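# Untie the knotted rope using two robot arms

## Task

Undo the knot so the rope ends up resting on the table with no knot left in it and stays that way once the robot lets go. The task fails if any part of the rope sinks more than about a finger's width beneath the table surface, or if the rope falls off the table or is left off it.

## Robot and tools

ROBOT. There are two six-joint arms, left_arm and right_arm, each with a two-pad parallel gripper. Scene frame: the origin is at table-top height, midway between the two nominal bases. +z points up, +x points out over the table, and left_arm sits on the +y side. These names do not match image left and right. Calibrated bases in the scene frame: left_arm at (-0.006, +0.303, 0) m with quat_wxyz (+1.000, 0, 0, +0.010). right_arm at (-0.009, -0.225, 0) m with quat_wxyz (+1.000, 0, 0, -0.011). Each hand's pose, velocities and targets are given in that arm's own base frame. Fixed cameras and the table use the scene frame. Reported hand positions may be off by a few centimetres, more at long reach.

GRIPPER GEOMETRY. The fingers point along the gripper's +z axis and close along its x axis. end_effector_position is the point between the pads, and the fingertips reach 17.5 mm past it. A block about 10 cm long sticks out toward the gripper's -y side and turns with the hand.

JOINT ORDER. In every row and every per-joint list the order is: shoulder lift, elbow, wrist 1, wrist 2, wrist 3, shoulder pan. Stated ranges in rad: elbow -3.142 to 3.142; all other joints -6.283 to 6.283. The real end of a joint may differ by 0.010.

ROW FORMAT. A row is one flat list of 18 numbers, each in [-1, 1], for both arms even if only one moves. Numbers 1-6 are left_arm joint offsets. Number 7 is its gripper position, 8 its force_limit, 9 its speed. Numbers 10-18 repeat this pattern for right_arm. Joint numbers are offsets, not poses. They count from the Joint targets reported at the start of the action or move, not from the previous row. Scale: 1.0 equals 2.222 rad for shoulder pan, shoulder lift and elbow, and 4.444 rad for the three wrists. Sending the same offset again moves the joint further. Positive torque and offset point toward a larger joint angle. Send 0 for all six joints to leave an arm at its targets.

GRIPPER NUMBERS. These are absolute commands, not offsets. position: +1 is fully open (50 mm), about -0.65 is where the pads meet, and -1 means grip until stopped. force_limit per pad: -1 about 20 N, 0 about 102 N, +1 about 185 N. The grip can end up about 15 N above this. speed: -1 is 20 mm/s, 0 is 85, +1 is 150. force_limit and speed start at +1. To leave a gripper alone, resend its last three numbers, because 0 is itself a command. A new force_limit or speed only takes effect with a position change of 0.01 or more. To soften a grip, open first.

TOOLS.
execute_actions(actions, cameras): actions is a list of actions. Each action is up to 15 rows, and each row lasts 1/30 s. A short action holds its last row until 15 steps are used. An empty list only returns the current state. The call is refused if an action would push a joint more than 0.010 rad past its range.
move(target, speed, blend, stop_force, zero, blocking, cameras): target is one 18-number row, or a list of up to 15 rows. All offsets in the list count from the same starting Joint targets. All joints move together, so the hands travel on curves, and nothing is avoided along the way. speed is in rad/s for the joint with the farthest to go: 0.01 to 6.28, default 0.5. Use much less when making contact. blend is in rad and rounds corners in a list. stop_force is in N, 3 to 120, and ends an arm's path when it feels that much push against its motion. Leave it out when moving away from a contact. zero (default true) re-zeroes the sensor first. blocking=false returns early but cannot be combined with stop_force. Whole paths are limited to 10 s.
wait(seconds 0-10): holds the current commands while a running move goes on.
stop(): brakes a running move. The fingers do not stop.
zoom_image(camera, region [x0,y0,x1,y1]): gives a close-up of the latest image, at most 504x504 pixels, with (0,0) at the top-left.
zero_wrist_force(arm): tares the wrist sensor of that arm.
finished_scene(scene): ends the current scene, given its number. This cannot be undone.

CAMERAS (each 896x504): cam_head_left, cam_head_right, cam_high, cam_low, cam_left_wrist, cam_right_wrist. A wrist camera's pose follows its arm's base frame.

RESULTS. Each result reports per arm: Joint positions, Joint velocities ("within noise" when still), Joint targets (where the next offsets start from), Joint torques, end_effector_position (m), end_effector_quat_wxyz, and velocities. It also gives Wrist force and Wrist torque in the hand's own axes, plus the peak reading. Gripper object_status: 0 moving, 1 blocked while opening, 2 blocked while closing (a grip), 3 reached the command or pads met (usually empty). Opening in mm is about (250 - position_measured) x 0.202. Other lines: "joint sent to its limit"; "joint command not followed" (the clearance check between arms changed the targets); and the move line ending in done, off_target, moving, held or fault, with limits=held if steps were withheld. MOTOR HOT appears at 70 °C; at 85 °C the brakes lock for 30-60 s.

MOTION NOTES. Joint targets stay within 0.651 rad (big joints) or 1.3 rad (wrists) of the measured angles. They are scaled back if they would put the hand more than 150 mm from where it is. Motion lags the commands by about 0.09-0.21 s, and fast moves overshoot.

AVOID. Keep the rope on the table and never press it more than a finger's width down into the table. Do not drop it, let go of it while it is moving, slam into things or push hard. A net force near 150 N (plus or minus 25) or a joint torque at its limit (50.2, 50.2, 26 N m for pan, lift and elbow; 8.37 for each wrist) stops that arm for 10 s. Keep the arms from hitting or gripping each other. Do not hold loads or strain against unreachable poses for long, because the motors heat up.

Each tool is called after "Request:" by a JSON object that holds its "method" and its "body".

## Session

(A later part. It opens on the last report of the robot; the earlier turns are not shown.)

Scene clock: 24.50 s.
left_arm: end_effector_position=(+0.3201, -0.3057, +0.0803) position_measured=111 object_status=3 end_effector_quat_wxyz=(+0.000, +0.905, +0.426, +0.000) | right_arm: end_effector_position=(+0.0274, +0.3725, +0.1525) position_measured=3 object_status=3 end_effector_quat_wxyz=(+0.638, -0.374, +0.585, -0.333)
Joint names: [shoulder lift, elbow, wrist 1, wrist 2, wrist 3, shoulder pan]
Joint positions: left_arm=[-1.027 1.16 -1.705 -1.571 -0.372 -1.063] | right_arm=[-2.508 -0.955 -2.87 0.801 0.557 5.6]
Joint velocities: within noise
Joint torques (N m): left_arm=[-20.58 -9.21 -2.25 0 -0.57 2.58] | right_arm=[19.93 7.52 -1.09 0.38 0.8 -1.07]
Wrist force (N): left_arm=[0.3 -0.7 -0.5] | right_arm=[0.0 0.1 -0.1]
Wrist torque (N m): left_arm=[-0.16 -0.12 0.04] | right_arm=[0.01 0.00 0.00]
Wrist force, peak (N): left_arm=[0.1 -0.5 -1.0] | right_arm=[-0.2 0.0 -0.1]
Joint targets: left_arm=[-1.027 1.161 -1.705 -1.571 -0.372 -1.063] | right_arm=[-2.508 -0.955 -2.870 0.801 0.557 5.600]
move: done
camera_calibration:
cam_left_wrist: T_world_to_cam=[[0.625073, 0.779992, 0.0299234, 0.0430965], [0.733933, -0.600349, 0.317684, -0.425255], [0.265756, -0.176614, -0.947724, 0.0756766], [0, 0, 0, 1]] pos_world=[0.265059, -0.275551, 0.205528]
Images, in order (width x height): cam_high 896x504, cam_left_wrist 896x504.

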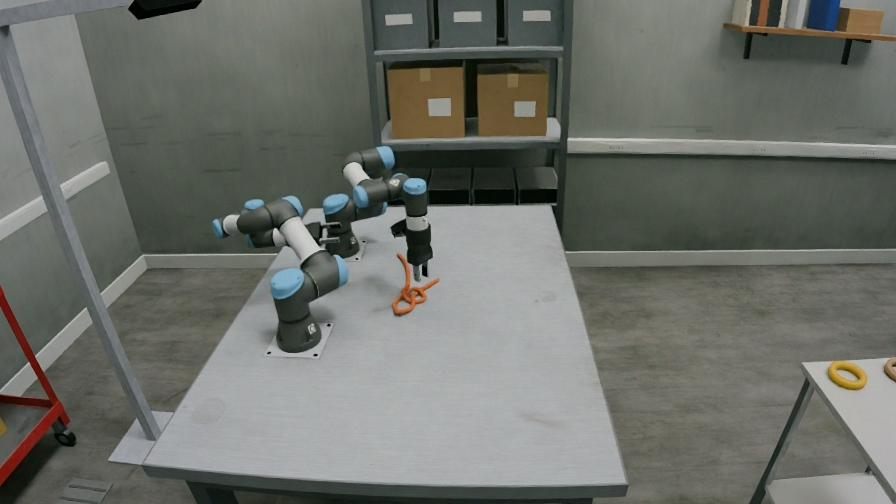

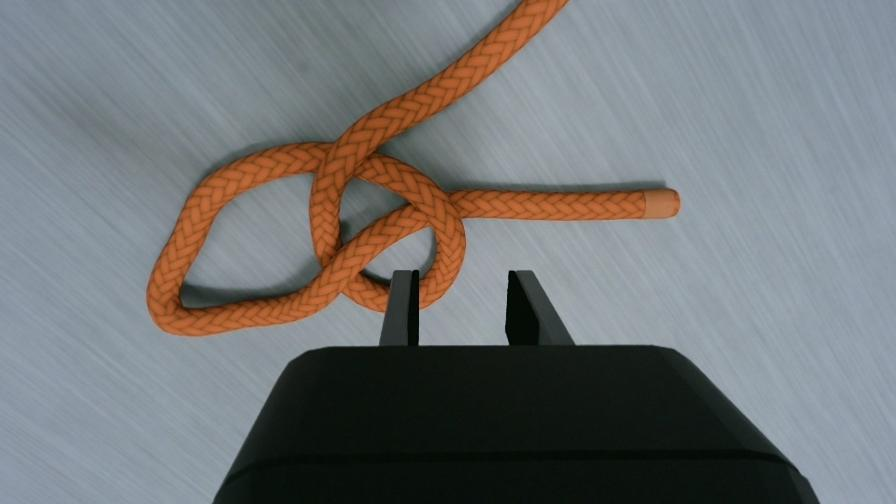

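Request:
{"method": "move", "body": {"target": [0.0365,0.0664,-0.0514,0,-0.0016,-0.0033,0.28,-0.7,-0.5,0,0,0,0,0,0,1,1,1], "speed": 0.15, "stop_force": 5, "cameras": ["cam_left_wrist"]}}

Request:
{"method": "move", "body": {"target": [0,0,0,0,0,0,-1,-0.7,-0.5,0,0,0,0,0,0,1,1,1], "cameras": ["cam_left_wrist"]}}

Scene clock: 27.47 s.
left_arm: end_effector_position=(+0.3200, -0.3119, +0.0222) position_measured=111 object_status=3 end_effector_quat_wxyz=(+0.000, +0.905, +0.426, +0.000) | right_arm: end_effector_position=(+0.0274, +0.3725, +0.1525) position_measured=3 object_status=3 end_effector_quat_wxyz=(+0.638, -0.374, +0.585, -0.333)
Joint names: [shoulder lift, elbow, wrist 1, wrist 2, wrist 3, shoulder pan]
Joint positions: left_arm=[-0.946 1.308 -1.933 -1.571 -0.38 -1.07] | right_arm=[-2.508 -0.955 -2.87 0.801 0.557 5.6]
Joint velocities: within noise
Joint torques (N m): left_arm=[-17.26 -8.64 -2.26 0.15 -0.59 -2.64] | right_arm=[19.93 7.37 -1.1 0.37 0.77 -1.2]
Wrist force (N): left_arm=[0.3 -0.9 -0.5] | right_arm=[0.0 0.1 -0.1]
Wrist torque (N m): left_arm=[-0.19 -0.12 0.03] | right_arm=[0.01 0.00 0.00]
Wrist force, peak (N): left_arm=[0.1 -0.9 -1.0] | right_arm=[-0.2 0.0 -0.3]
Joint targets: left_arm=[-0.946 1.308 -1.933 -1.571 -0.380 -1.070] | right_arm=[-2.508 -0.955 -2.870 0.801 0.557 5.600]
move: done
camera_calibration:
cam_left_wrist: T_world_to_cam=[[0.625126, 0.779948, 0.0299806, 0.0497772], [0.733952, -0.600462, 0.317429, -0.410507], [0.26558, -0.176429, -0.947808, 0.0196379], [0, 0, 0, 1]] pos_world=[0.26496, -0.281852, 0.147427]
Images, in order (width x height): cam_left_wrist 896x504.

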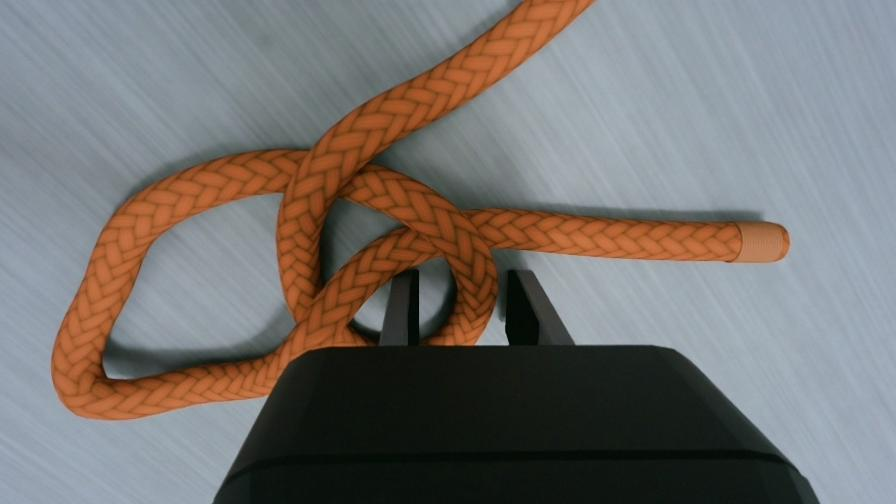

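Scene clock: 28.03 s.
left_arm: end_effector_position=(+0.3200, -0.3119, +0.0222) position_measured=195 object_status=2 end_effector_quat_wxyz=(+0.000, +0.905, +0.426, +0.000) | right_arm: end_effector_position=(+0.0274, +0.3725, +0.1525) position_measured=3 object_status=3 end_effector_quat_wxyz=(+0.638, -0.374, +0.585, -0.333)
Joint names: [shoulder lift, elbow, wrist 1, wrist 2, wrist 3, shoulder pan]
Joint positions: left_arm=[-0.946 1.308 -1.933 -1.571 -0.38 -1.07] | right_arm=[-2.508 -0.955 -2.87 0.801 0.557 5.6]
Joint velocities: within noise
Joint torques (N m): left_arm=[-17.35 -8.82 -2.2 0.16 -0.58 -2.72] | right_arm=[19.71 7.37 -1.16 0.36 0.81 -1.25]
Wrist force (N): left_arm=[0.5 -0.8 -0.9] | right_arm=[0.0 0.3 0.1]
Wrist torque (N m): left_arm=[-0.19 -0.12 0.04] | right_arm=[0.04 0.00 0.00]
Wrist force, peak (N): left_arm=[0.3 -1.1 -1.3] | right_arm=[0.0 0.3 0.1]
Joint targets: left_arm=[-0.946 1.308 -1.933 -1.571 -0.380 -1.070] | right_arm=[-2.508 -0.955 -2.870 0.801 0.557 5.600]
move: done
camera_calibration:
cam_left_wrist: T_world_to_cam=[[0.625126, 0.779948, 0.0299806, 0.0497772], [0.733952, -0.600462, 0.317429, -0.410507], [0.26558, -0.176429, -0.947808, 0.0196379], [0, 0, 0, 1]] pos_world=[0.26496, -0.281852, 0.147427]
Images, in order (width x height): cam_left_wrist 896x504.

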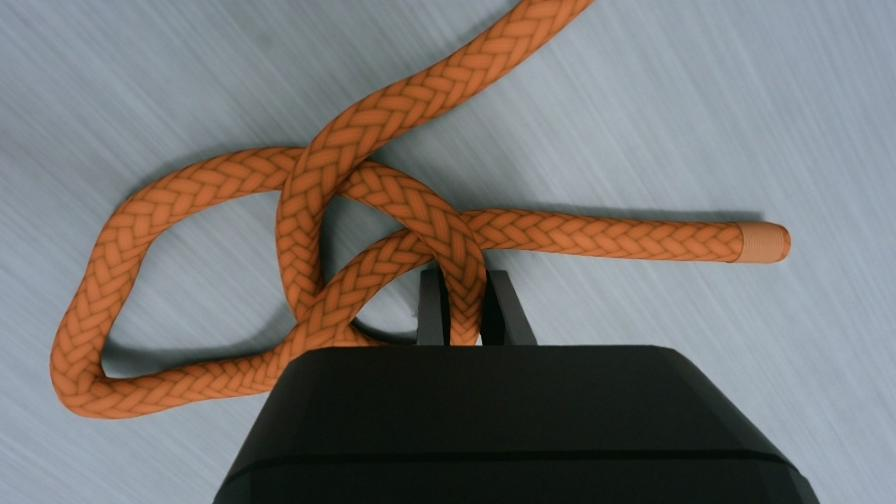

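Good. Lift and drag over the tail end.

Request:
{"method": "move", "body": {"target": [[-0.0140,-0.0276,0.0207,0,0,0,-1,-0.7,-0.5,0,0,0,0,0,0,1,1,1],[0.0076,-0.0638,0.0281,0,0.0765,0.1528,-1,-0.7,-0.5,0,0,0,0,0,0,1,1,1]], "speed": 0.2, "cameras": ["cam_left_wrist","cam_high"]}}

Request:
{"method": "zoom_image", "body": {"camera": "cam_high", "region": [370, 220, 490, 320]}}

Scene clock: 30.93 s.
left_arm: end_effector_position=(+0.4138, -0.1951, +0.0452) position_measured=195 object_status=2 end_effector_quat_wxyz=(+0.000, +0.905, +0.426, +0.000) | right_arm: end_effector_position=(+0.0274, +0.3725, +0.1525) position_measured=3 object_status=3 end_effector_quat_wxyz=(+0.638, -0.374, +0.585, -0.333)
Joint names: [shoulder lift, elbow, wrist 1, wrist 2, wrist 3, shoulder pan]
Joint positions: left_arm=[-0.929 1.166 -1.808 -1.571 -0.04 -0.731] | right_arm=[-2.508 -0.955 -2.87 0.801 0.557 5.6]
Joint velocities: within noise
Joint torques (N m): left_arm=[-17.88 -14.45 -1.18 0.29 0.55 1.98] | right_arm=[19.85 7.22 -1.08 0.37 0.72 -1.27]
Wrist force (N): left_arm=[0.2 -0.9 -0.4] | right_arm=[0.0 0.2 0.0]
Wrist torque (N m): left_arm=[-0.18 -0.13 0.02] | right_arm=[0.03 0.00 0.00]
Wrist force, peak (N): left_arm=[-1.2 -1.1 -0.7] | right_arm=[-0.1 0.2 -0.1]
Joint targets: left_arm=[-0.929 1.166 -1.808 -1.571 -0.040 -0.731] | right_arm=[-2.508 -0.955 -2.870 0.801 0.557 5.600]
move: done
camera_calibration:
cam_left_wrist: T_world_to_cam=[[0.625477, 0.779667, 0.0299699, -0.100957], [0.733656, -0.600771, 0.317526, -0.416492], [0.26557, -0.176618, -0.947776, 0.0370916], [0, 0, 0, 1]] pos_world=[0.358858, -0.164952, 0.170427]
Images, in order (width x height): cam_high 896x504, cam_left_wrist 896x504.

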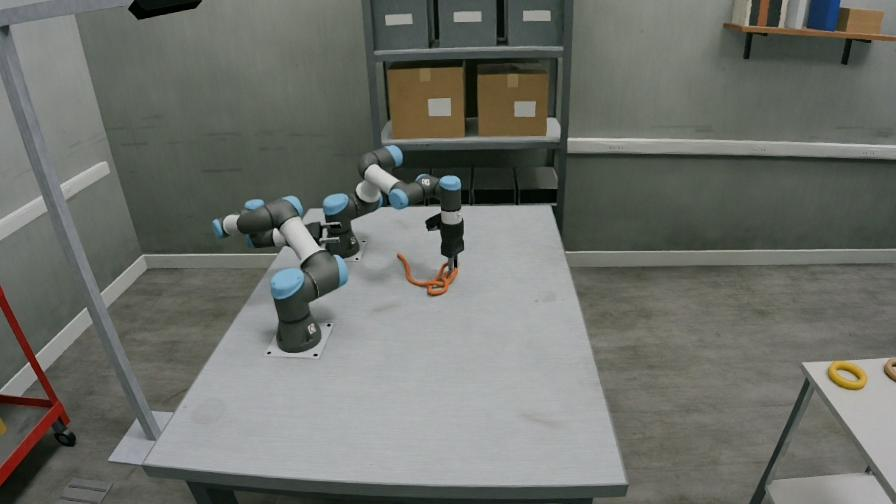

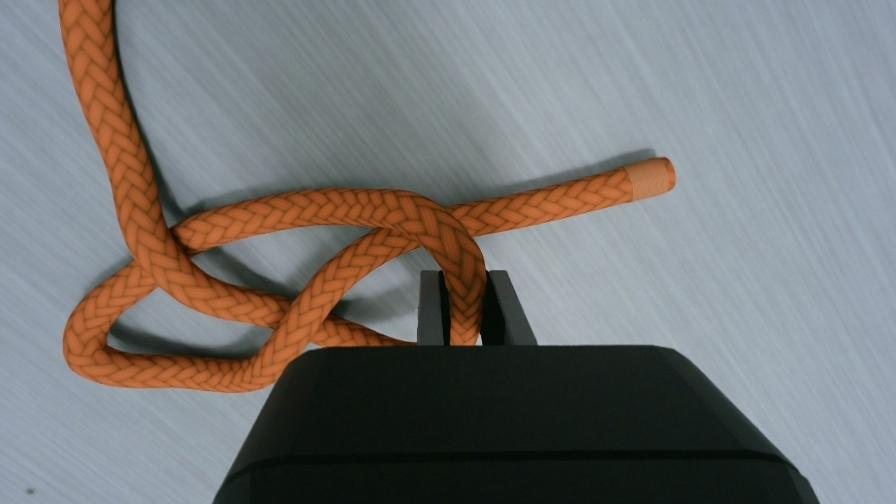

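Scaled by 4.200 from the camera's 896x504 image, which has a finer 1280x720 frame.

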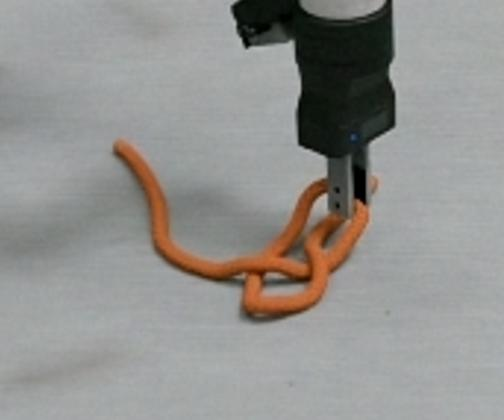

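Request:
{"method": "move", "body": {"target": [0.0114,0.0261,-0.0187,0,0,0,-1,-0.7,-0.5,0,0,0,0,0,0,1,1,1], "speed": 0.15, "cameras": []}}

Request:
{"method": "move", "body": {"target": [0,0,0,0,0,0,0.28,-0.7,-0.5,0,0,0,0,0,0,1,1,1], "cameras": []}}

Request:
{"method": "move", "body": {"target": [[-0.0114,-0.0261,0.0187,0,0,0,0.28,-0.7,-0.5,0,0,0,0,0,0,1,1,1],[-0.0111,-0.3180,0.1645,0,0.1616,-0.0725,0.28,-0.7,-0.5,0,0,0,0,0,0,1,1,1]], "speed": [0.25,0.8], "cameras": ["cam_left_wrist","cam_high"]}}

Scene clock: 32.40 s.
left_arm: end_effector_position=(+0.4139, -0.1950, +0.0244) position_measured=195 object_status=2 end_effector_quat_wxyz=(+0.000, +0.905, +0.426, +0.000) | right_arm: end_effector_position=(+0.0274, +0.3725, +0.1525) position_measured=3 object_status=3 end_effector_quat_wxyz=(+0.638, -0.374, +0.585, -0.333)
Joint names: [shoulder lift, elbow, wrist 1, wrist 2, wrist 3, shoulder pan]
Joint positions: left_arm=[-0.904 1.224 -1.891 -1.571 -0.04 -0.731] | right_arm=[-2.508 -0.955 -2.87 0.801 0.557 5.6]
Joint velocities: within noise
Joint torques (N m): left_arm=[-17.57 -8.97 -2.32 0.38 0.55 1.91] | right_arm=[19.76 7.37 -1.1 0.37 0.74 -1.14]
Wrist force (N): left_arm=[0.2 -0.9 -0.3] | right_arm=[-0.1 0.0 -0.1]
Wrist torque (N m): left_arm=[-0.19 -0.12 0.03] | right_arm=[0.00 0.01 0.00]
Wrist force, peak (N): left_arm=[0.2 -1.0 -0.5] | right_arm=[-0.2 0.0 -0.2]
Joint targets: left_arm=[-0.904 1.224 -1.891 -1.571 -0.040 -0.731] | right_arm=[-2.508 -0.955 -2.870 0.801 0.557 5.600]
move: done
No camera images: "cameras" was empty.

Scene clock: 32.97 s.
left_arm: end_effector_position=(+0.4139, -0.1950, +0.0243) position_measured=111 object_status=3 end_effector_quat_wxyz=(+0.000, +0.905, +0.426, +0.000) | right_arm: end_effector_position=(+0.0274, +0.3725, +0.1525) position_measured=3 object_status=3 end_effector_quat_wxyz=(+0.638, -0.374, +0.585, -0.333)
Joint names: [shoulder lift, elbow, wrist 1, wrist 2, wrist 3, shoulder pan]
Joint positions: left_arm=[-0.904 1.224 -1.891 -1.571 -0.04 -0.731] | right_arm=[-2.508 -0.955 -2.87 0.801 0.557 5.6]
Joint velocities: within noise
Joint torques (N m): left_arm=[-17.95 -8.72 -2.26 0.38 0.56 1.9] | right_arm=[20.14 7.45 -1.12 0.34 0.82 -1.09]
Wrist force (N): left_arm=[0.2 -0.8 -0.4] | right_arm=[0.0 0.1 -0.1]
Wrist torque (N m): left_arm=[-0.18 -0.13 0.03] | right_arm=[0.01 -0.01 0.00]
Wrist force, peak (N): left_arm=[0.2 -0.9 -0.4] | right_arm=[-0.1 0.2 -0.1]
Joint targets: left_arm=[-0.904 1.224 -1.891 -1.571 -0.040 -0.731] | right_arm=[-2.508 -0.955 -2.870 0.801 0.557 5.600]
move: done
No camera images: "cameras" was empty.

Scene clock: 34.97 s.
left_arm: end_effector_position=(+0.3700, -0.2498, +0.1803) position_measured=111 object_status=3 end_effector_quat_wxyz=(+0.000, +1.000, +0.000, +0.000) | right_arm: end_effector_position=(+0.0274, +0.3725, +0.1525) position_measured=3 object_status=3 end_effector_quat_wxyz=(+0.638, -0.374, +0.585, -0.333)
Joint names: [shoulder lift, elbow, wrist 1, wrist 2, wrist 3, shoulder pan]
Joint positions: left_arm=[-0.928 0.518 -1.16 -1.571 0.678 -0.892] | right_arm=[-2.508 -0.955 -2.87 0.801 0.557 5.6]
Joint velocities: within noise
Joint torques (N m): left_arm=[-17.66 -13.8 -1.11 0.45 0.46 -2.53] | right_arm=[19.84 7.35 -1.1 0.39 0.79 -1.06]
Wrist force (N): left_arm=[0.0 -0.6 -0.6] | right_arm=[-0.2 0.1 0.0]
Wrist torque (N m): left_arm=[-0.15 -0.08 0.04] | right_arm=[0.02 0.02 0.00]
Wrist force, peak (N): left_arm=[-0.3 -0.5 -1.7] | right_arm=[-0.1 0.2 -0.2]
Joint targets: left_arm=[-0.928 0.518 -1.160 -1.571 0.678 -0.892] | right_arm=[-2.508 -0.955 -2.870 0.801 0.557 5.600]
move: done
camera_calibration:
cam_left_wrist: T_world_to_cam=[[0.999429, 0.0157218, 0.029903, -0.36412], [0.00541702, -0.948243, 0.317499, -0.277496], [0.033347, -0.317156, -0.947787, 0.217912], [0, 0, 0, 1]] pos_world=[0.358149, -0.188297, 0.305527]
Images, in order (width x height): cam_high 896x504, cam_left_wrist 896x504.

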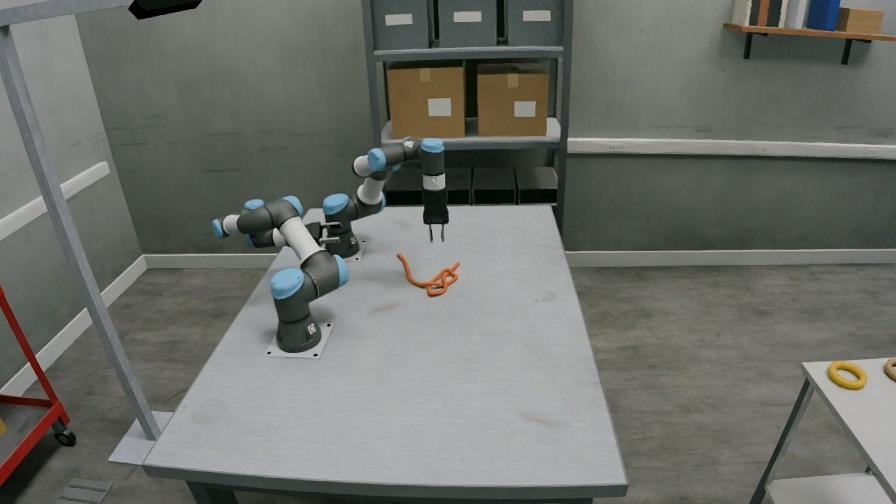

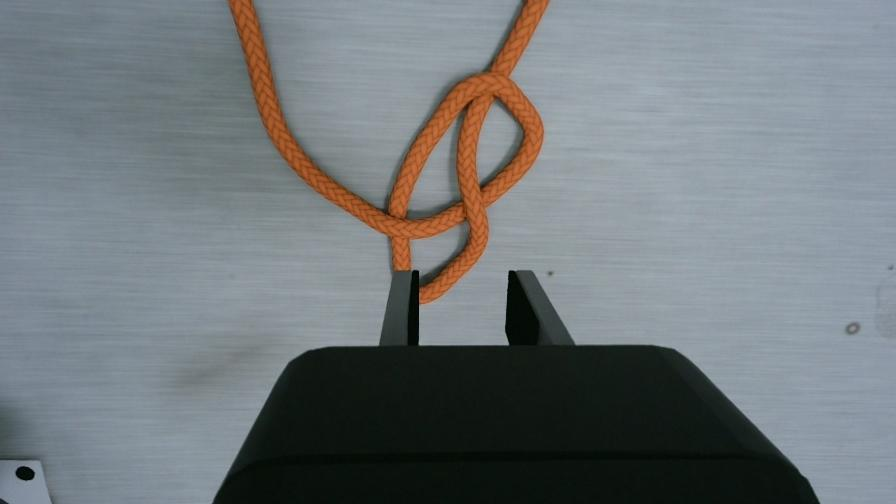

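Request:
{"method": "move", "body": {"target": [[-0.0494,0.3185,-0.1347,0,0.0137,0.0275,0.28,-0.7,-0.5,0,0,0,0,0,0,1,1,1],[-0.0233,0.3816,-0.1793,0,0.0137,0.0275,0.28,-0.7,-0.5,0,0,0,0,0,0,1,1,1]], "speed": [0.7,0.15], "cameras": ["cam_left_wrist"]}}

Request:
{"method": "move", "body": {"target": [0,0,0,0,0,0,-1,-0.7,-0.5,0,0,0,0,0,0,1,1,1], "cameras": []}}

Request:
{"method": "move", "body": {"target": [[-0.0146,-0.0272,0.0209,0,0,0,-1,-0.7,-0.5,0,0,0,0,0,0,1,1,1],[0.1523,-0.3248,0.0862,0,-0.0668,-0.1336,-1,-0.7,-0.5,0,0,0,0,0,0,1,1,1]], "speed": [0.2,0.5], "cameras": ["cam_left_wrist","cam_head_right","cam_high"]}}

Request:
{"method": "zoom_image", "body": {"camera": "cam_high", "region": [370, 220, 490, 320]}}

Scene clock: 38.93 s.
left_arm: end_effector_position=(+0.3791, -0.2208, +0.0224) position_measured=111 object_status=3 end_effector_quat_wxyz=(+0.000, +1.000, +0.000, +0.000) | right_arm: end_effector_position=(+0.0274, +0.3725, +0.1525) position_measured=3 object_status=3 end_effector_quat_wxyz=(+0.638, -0.374, +0.585, -0.333)
Joint names: [shoulder lift, elbow, wrist 1, wrist 2, wrist 3, shoulder pan]
Joint positions: left_arm=[-0.98 1.365 -1.957 -1.571 0.739 -0.831] | right_arm=[-2.508 -0.955 -2.87 0.801 0.557 5.6]
Joint velocities: within noise
Joint torques (N m): left_arm=[-16.89 -8.51 -2.34 0.44 0.32 -2.36] | right_arm=[19.87 7.3 -1.09 0.37 0.78 -1.21]
Wrist force (N): left_arm=[0.0 -0.7 -0.3] | right_arm=[0.0 0.0 0.0]
Wrist torque (N m): left_arm=[-0.17 -0.09 0.03] | right_arm=[0.00 0.01 0.00]
Wrist force, peak (N): left_arm=[4.2 -0.7 -43.1] | right_arm=[-0.2 0.2 -0.1]
Joint targets: left_arm=[-0.980 1.366 -1.957 -1.571 0.739 -0.831] | right_arm=[-2.508 -0.955 -2.870 0.801 0.557 5.600]
move: done
camera_calibration:
cam_left_wrist: T_world_to_cam=[[0.999413, 0.0158024, 0.0304015, -0.368903], [0.00531702, -0.948073, 0.318008, -0.199826], [0.0338482, -0.317659, -0.947601, 0.0768958], [0, 0, 0, 1]] pos_world=[0.367146, -0.159194, 0.147628]
Images, in order (width x height): cam_left_wrist 896x504.

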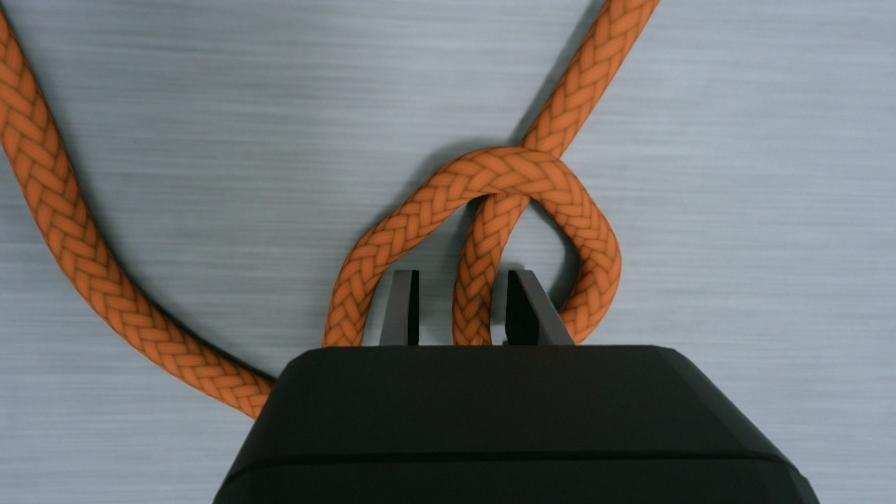

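Scene clock: 39.50 s.
left_arm: end_effector_position=(+0.3791, -0.2208, +0.0224) position_measured=196 object_status=2 end_effector_quat_wxyz=(+0.000, +1.000, +0.000, +0.000) | right_arm: end_effector_position=(+0.0274, +0.3725, +0.1525) position_measured=3 object_status=3 end_effector_quat_wxyz=(+0.638, -0.374, +0.585, -0.333)
Joint names: [shoulder lift, elbow, wrist 1, wrist 2, wrist 3, shoulder pan]
Joint positions: left_arm=[-0.98 1.366 -1.957 -1.571 0.739 -0.831] | right_arm=[-2.508 -0.955 -2.87 0.801 0.557 5.6]
Joint velocities: within noise
Joint torques (N m): left_arm=[-16.8 -8.63 -2.27 0.57 0.11 -2.82] | right_arm=[19.8 7.32 -1.1 0.31 0.78 -1.25]
Wrist force (N): left_arm=[0.0 -0.6 -0.3] | right_arm=[-0.1 0.0 -0.1]
Wrist torque (N m): left_arm=[-0.15 -0.08 0.03] | right_arm=[-0.01 0.02 0.00]
Wrist force, peak (N): left_arm=[0.0 -0.7 -0.5] | right_arm=[0.0 0.2 -0.2]
Joint targets: left_arm=[-0.980 1.366 -1.957 -1.571 0.739 -0.831] | right_arm=[-2.508 -0.955 -2.870 0.801 0.557 5.600]
move: done
No camera images: "cameras" was empty.

Scene clock: 41.93 s.
left_arm: end_effector_position=(+0.3302, -0.3899, +0.0456) position_measured=196 object_status=2 end_effector_quat_wxyz=(+0.000, +1.000, +0.000, +0.000) | right_arm: end_effector_position=(+0.0274, +0.3725, +0.1525) position_measured=3 object_status=3 end_effector_quat_wxyz=(+0.638, -0.374, +0.585, -0.333)
Joint names: [shoulder lift, elbow, wrist 1, wrist 2, wrist 3, shoulder pan]
Joint positions: left_arm=[-0.642 0.644 -1.574 -1.571 0.443 -1.128] | right_arm=[-2.508 -0.955 -2.87 0.801 0.557 5.6]
Joint velocities: within noise
Joint torques (N m): left_arm=[-20.71 -14.81 -1.14 -0.48 -0.67 -3.14] | right_arm=[19.8 7.42 -1.09 0.32 0.82 -1.11]
Wrist force (N): left_arm=[0.0 -0.9 -0.5] | right_arm=[-0.1 0.0 0.0]
Wrist torque (N m): left_arm=[-0.21 -0.09 0.03] | right_arm=[0.01 0.01 0.00]
Wrist force, peak (N): left_arm=[0.1 -1.9 -0.7] | right_arm=[0.2 0.2 -0.1]
Joint targets: left_arm=[-0.642 0.644 -1.574 -1.571 0.443 -1.128] | right_arm=[-2.508 -0.955 -2.870 0.801 0.557 5.600]
move: done
camera_calibration:
cam_left_wrist: T_world_to_cam=[[0.999416, 0.0157795, 0.030302, -0.318054], [0.00531628, -0.947973, 0.318307, -0.367248], [0.0337482, -0.317961, -0.947503, 0.046642], [0, 0, 0, 1]] pos_world=[0.318247, -0.328292, 0.170729]
Images, in order (width x height): cam_head_right 896x504, cam_high 896x504, cam_left_wrist 896x504.

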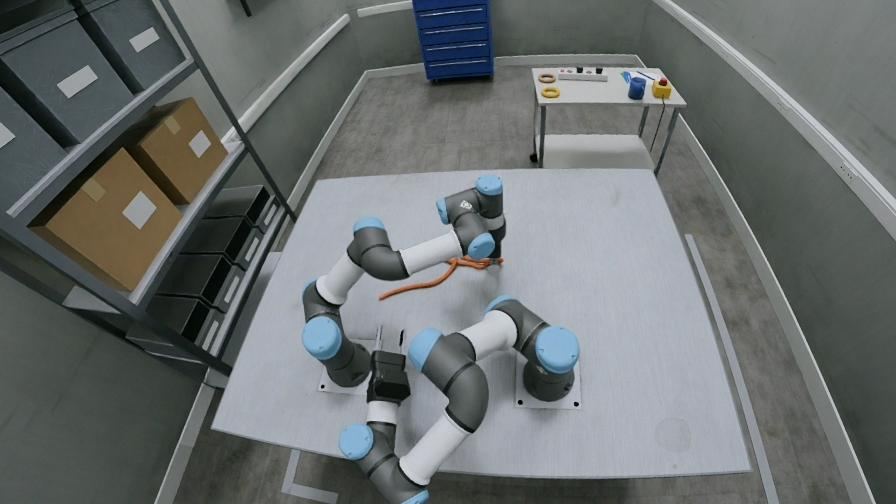

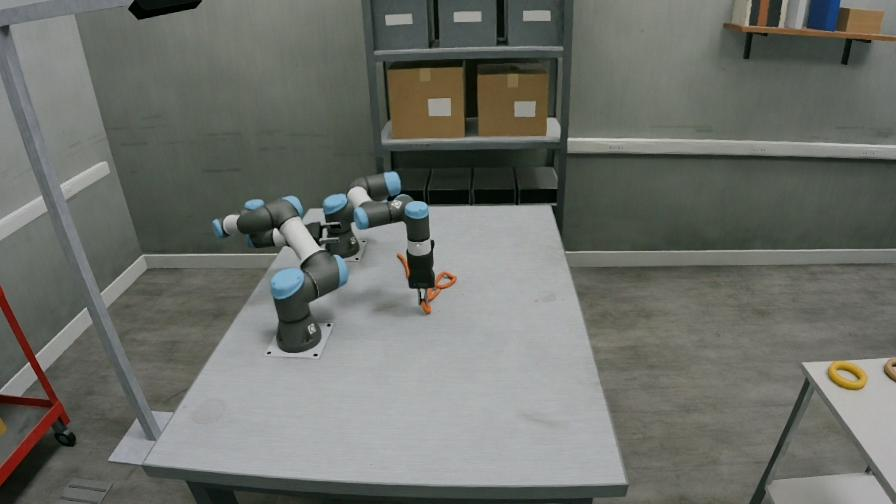

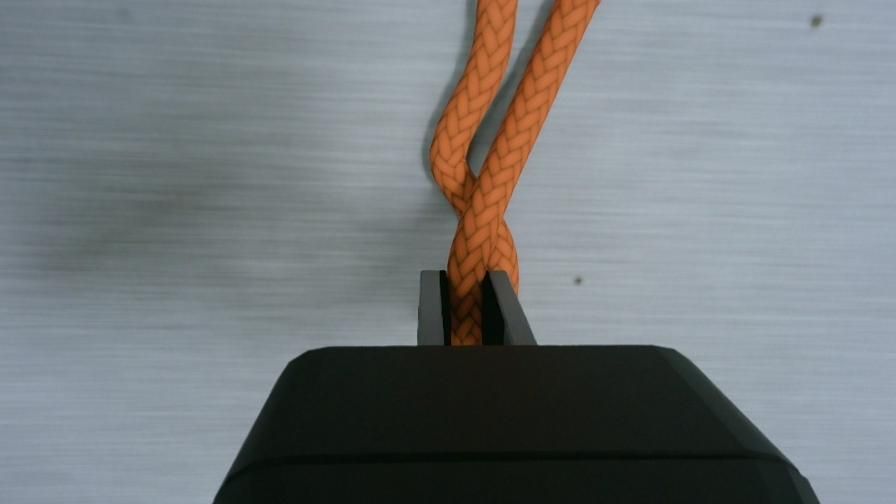

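Scaled by 4.200 from the camera's 896x504 image, which has a finer 1280x720 frame.

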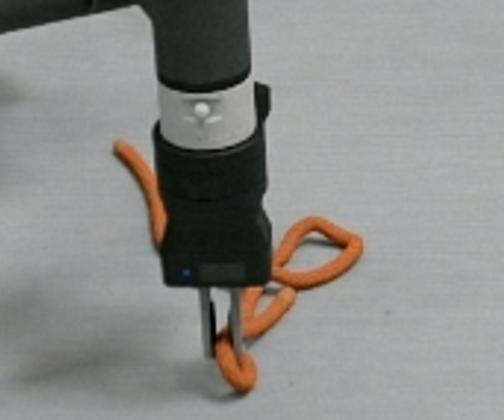

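Request:
{"method": "move", "body": {"target": [0.0032,0.0383,-0.0208,0,0,0,-1,-0.7,-0.5,0,0,0,0,0,0,1,1,1], "speed": 0.15, "cameras": []}}

Request:
{"method": "move", "body": {"target": [0,0,0,0,0,0,0.28,-0.7,-0.5,0,0,0,0,0,0,1,1,1], "cameras": []}}

Request:
{"method": "move", "body": {"target": [[-0.0032,-0.0383,0.0208,0,0,0,0.28,-0.7,-0.5,0,0,0,0,0,0,1,1,1],[-0.2192,0.0018,0.1087,0,0.0038,0.0077,0.28,-0.7,-0.5,0,0,0,0,0,0,1,1,1]], "speed": [0.25,0.7], "cameras": ["cam_left_wrist","cam_high"]}}

Request:
{"method": "zoom_image", "body": {"camera": "cam_high", "region": [370, 220, 490, 320]}}

Scene clock: 43.43 s.
left_arm: end_effector_position=(+0.3302, -0.3901, +0.0246) position_measured=196 object_status=2 end_effector_quat_wxyz=(+0.001, +1.000, +0.000, +0.000) | right_arm: end_effector_position=(+0.0274, +0.3725, +0.1525) position_measured=3 object_status=3 end_effector_quat_wxyz=(+0.638, -0.374, +0.585, -0.333)
Joint names: [shoulder lift, elbow, wrist 1, wrist 2, wrist 3, shoulder pan]
Joint positions: left_arm=[-0.635 0.729 -1.666 -1.571 0.443 -1.128] | right_arm=[-2.508 -0.955 -2.87 0.801 0.557 5.6]
Joint velocities: within noise
Joint torques (N m): left_arm=[-21.19 -8.38 -2.28 -0.5 -0.55 -2.65] | right_arm=[19.76 7.17 -1.1 0.36 0.76 -1.3]
Wrist force (N): left_arm=[0.2 -0.9 -0.5] | right_arm=[-0.1 0.1 -0.1]
Wrist torque (N m): left_arm=[-0.21 -0.10 0.04] | right_arm=[0.01 0.02 0.00]
Wrist force, peak (N): left_arm=[0.0 -0.9 -1.0] | right_arm=[-0.2 0.1 0.0]
Joint targets: left_arm=[-0.634 0.729 -1.666 -1.571 0.443 -1.128] | right_arm=[-2.508 -0.955 -2.870 0.801 0.557 5.600]
move: done
No camera images: "cameras" was empty.

Scene clock: 44.00 s.
left_arm: end_effector_position=(+0.3302, -0.3901, +0.0246) position_measured=111 object_status=3 end_effector_quat_wxyz=(+0.001, +1.000, +0.000, +0.000) | right_arm: end_effector_position=(+0.0274, +0.3725, +0.1525) position_measured=3 object_status=3 end_effector_quat_wxyz=(+0.638, -0.374, +0.585, -0.333)
Joint names: [shoulder lift, elbow, wrist 1, wrist 2, wrist 3, shoulder pan]
Joint positions: left_arm=[-0.634 0.729 -1.666 -1.571 0.443 -1.128] | right_arm=[-2.508 -0.955 -2.87 0.801 0.557 5.6]
Joint velocities: within noise
Joint torques (N m): left_arm=[-21.22 -9.21 -2.24 -0.5 -0.58 -2.42] | right_arm=[19.87 7.24 -1.09 0.34 0.76 -1.24]
Wrist force (N): left_arm=[0.2 -0.9 -0.4] | right_arm=[-0.1 0.1 0.0]
Wrist torque (N m): left_arm=[-0.21 -0.10 0.04] | right_arm=[0.01 0.01 0.00]
Wrist force, peak (N): left_arm=[0.1 -0.9 -0.5] | right_arm=[-0.1 0.1 -0.2]
Joint targets: left_arm=[-0.634 0.729 -1.666 -1.571 0.443 -1.128] | right_arm=[-2.508 -0.955 -2.870 0.801 0.557 5.600]
move: done
No camera images: "cameras" was empty.

Scene clock: 45.80 s.
left_arm: end_effector_position=(+0.2901, -0.2901, +0.2004) position_measured=111 object_status=3 end_effector_quat_wxyz=(+0.000, +1.000, +0.000, +0.000) | right_arm: end_effector_position=(+0.0274, +0.3725, +0.1525) position_measured=3 object_status=3 end_effector_quat_wxyz=(+0.638, -0.374, +0.585, -0.333)
Joint names: [shoulder lift, elbow, wrist 1, wrist 2, wrist 3, shoulder pan]
Joint positions: left_arm=[-1.121 0.733 -1.183 -1.571 0.459 -1.111] | right_arm=[-2.508 -0.955 -2.87 0.801 0.557 5.6]
Joint velocities: within noise
Joint torques (N m): left_arm=[-18.53 -8.38 -1.09 -0.49 0.56 2.43] | right_arm=[19.47 7.3 -1.16 0.34 0.79 -1.02]
Wrist force (N): left_arm=[0.1 -0.9 -0.3] | right_arm=[-0.1 0.1 0.1]
Wrist torque (N m): left_arm=[-0.20 -0.09 0.03] | right_arm=[0.01 0.01 0.00]
Wrist force, peak (N): left_arm=[-0.4 -2.2 -1.9] | right_arm=[-0.1 0.2 -0.2]
Joint targets: left_arm=[-1.122 0.733 -1.183 -1.571 0.459 -1.111] | right_arm=[-2.508 -0.955 -2.870 0.801 0.557 5.600]
move: done
camera_calibration:
cam_left_wrist: T_world_to_cam=[[0.999409, 0.0159449, 0.0304543, -0.284257], [0.00542128, -0.94794, 0.318402, -0.32169], [0.0339458, -0.318049, -0.947466, 0.226441], [0, 0, 0, 1]] pos_world=[0.278146, -0.228391, 0.325629]
Images, in order (width x height): cam_high 896x504, cam_left_wrist 896x504.

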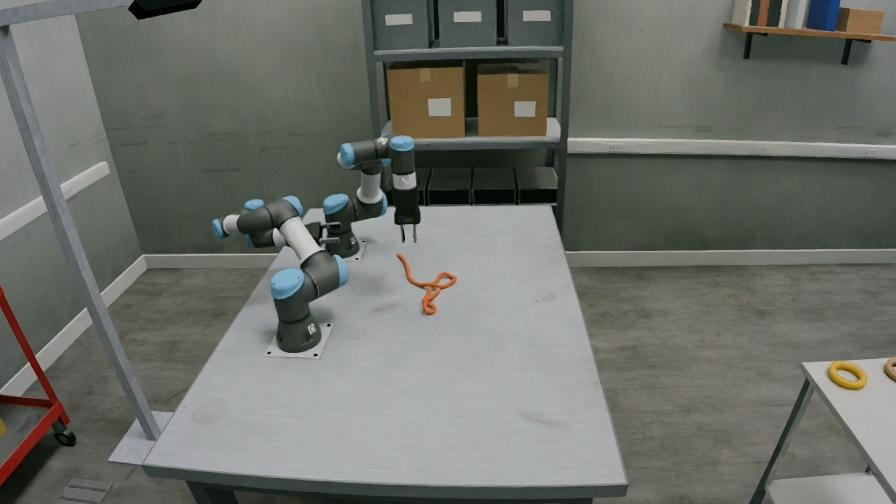

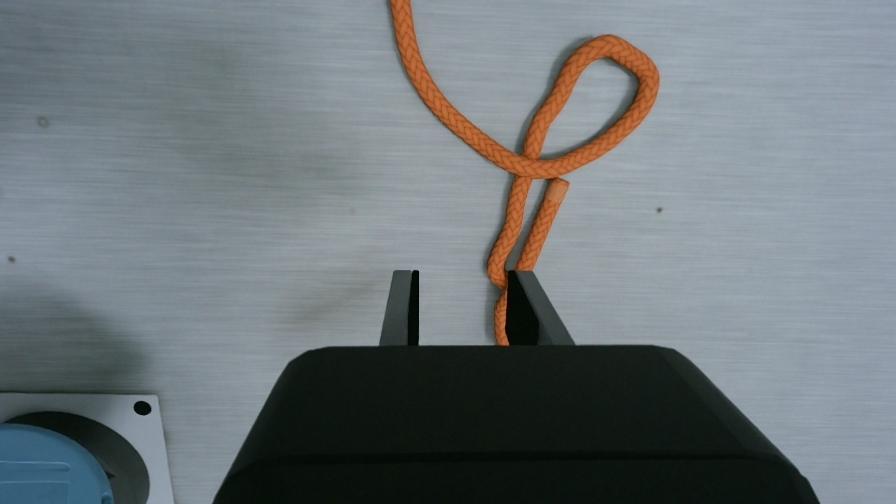

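Scaled by 4.200 from the camera's 896x504 image, which has a finer 1280x720 frame.

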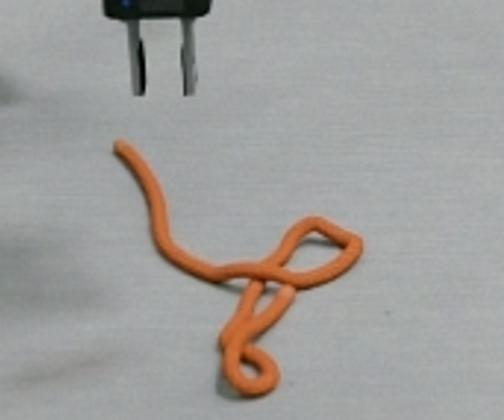

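Request:
{"method": "finished_scene", "body": {"scene": 1}}

The scene is finished: the task was done.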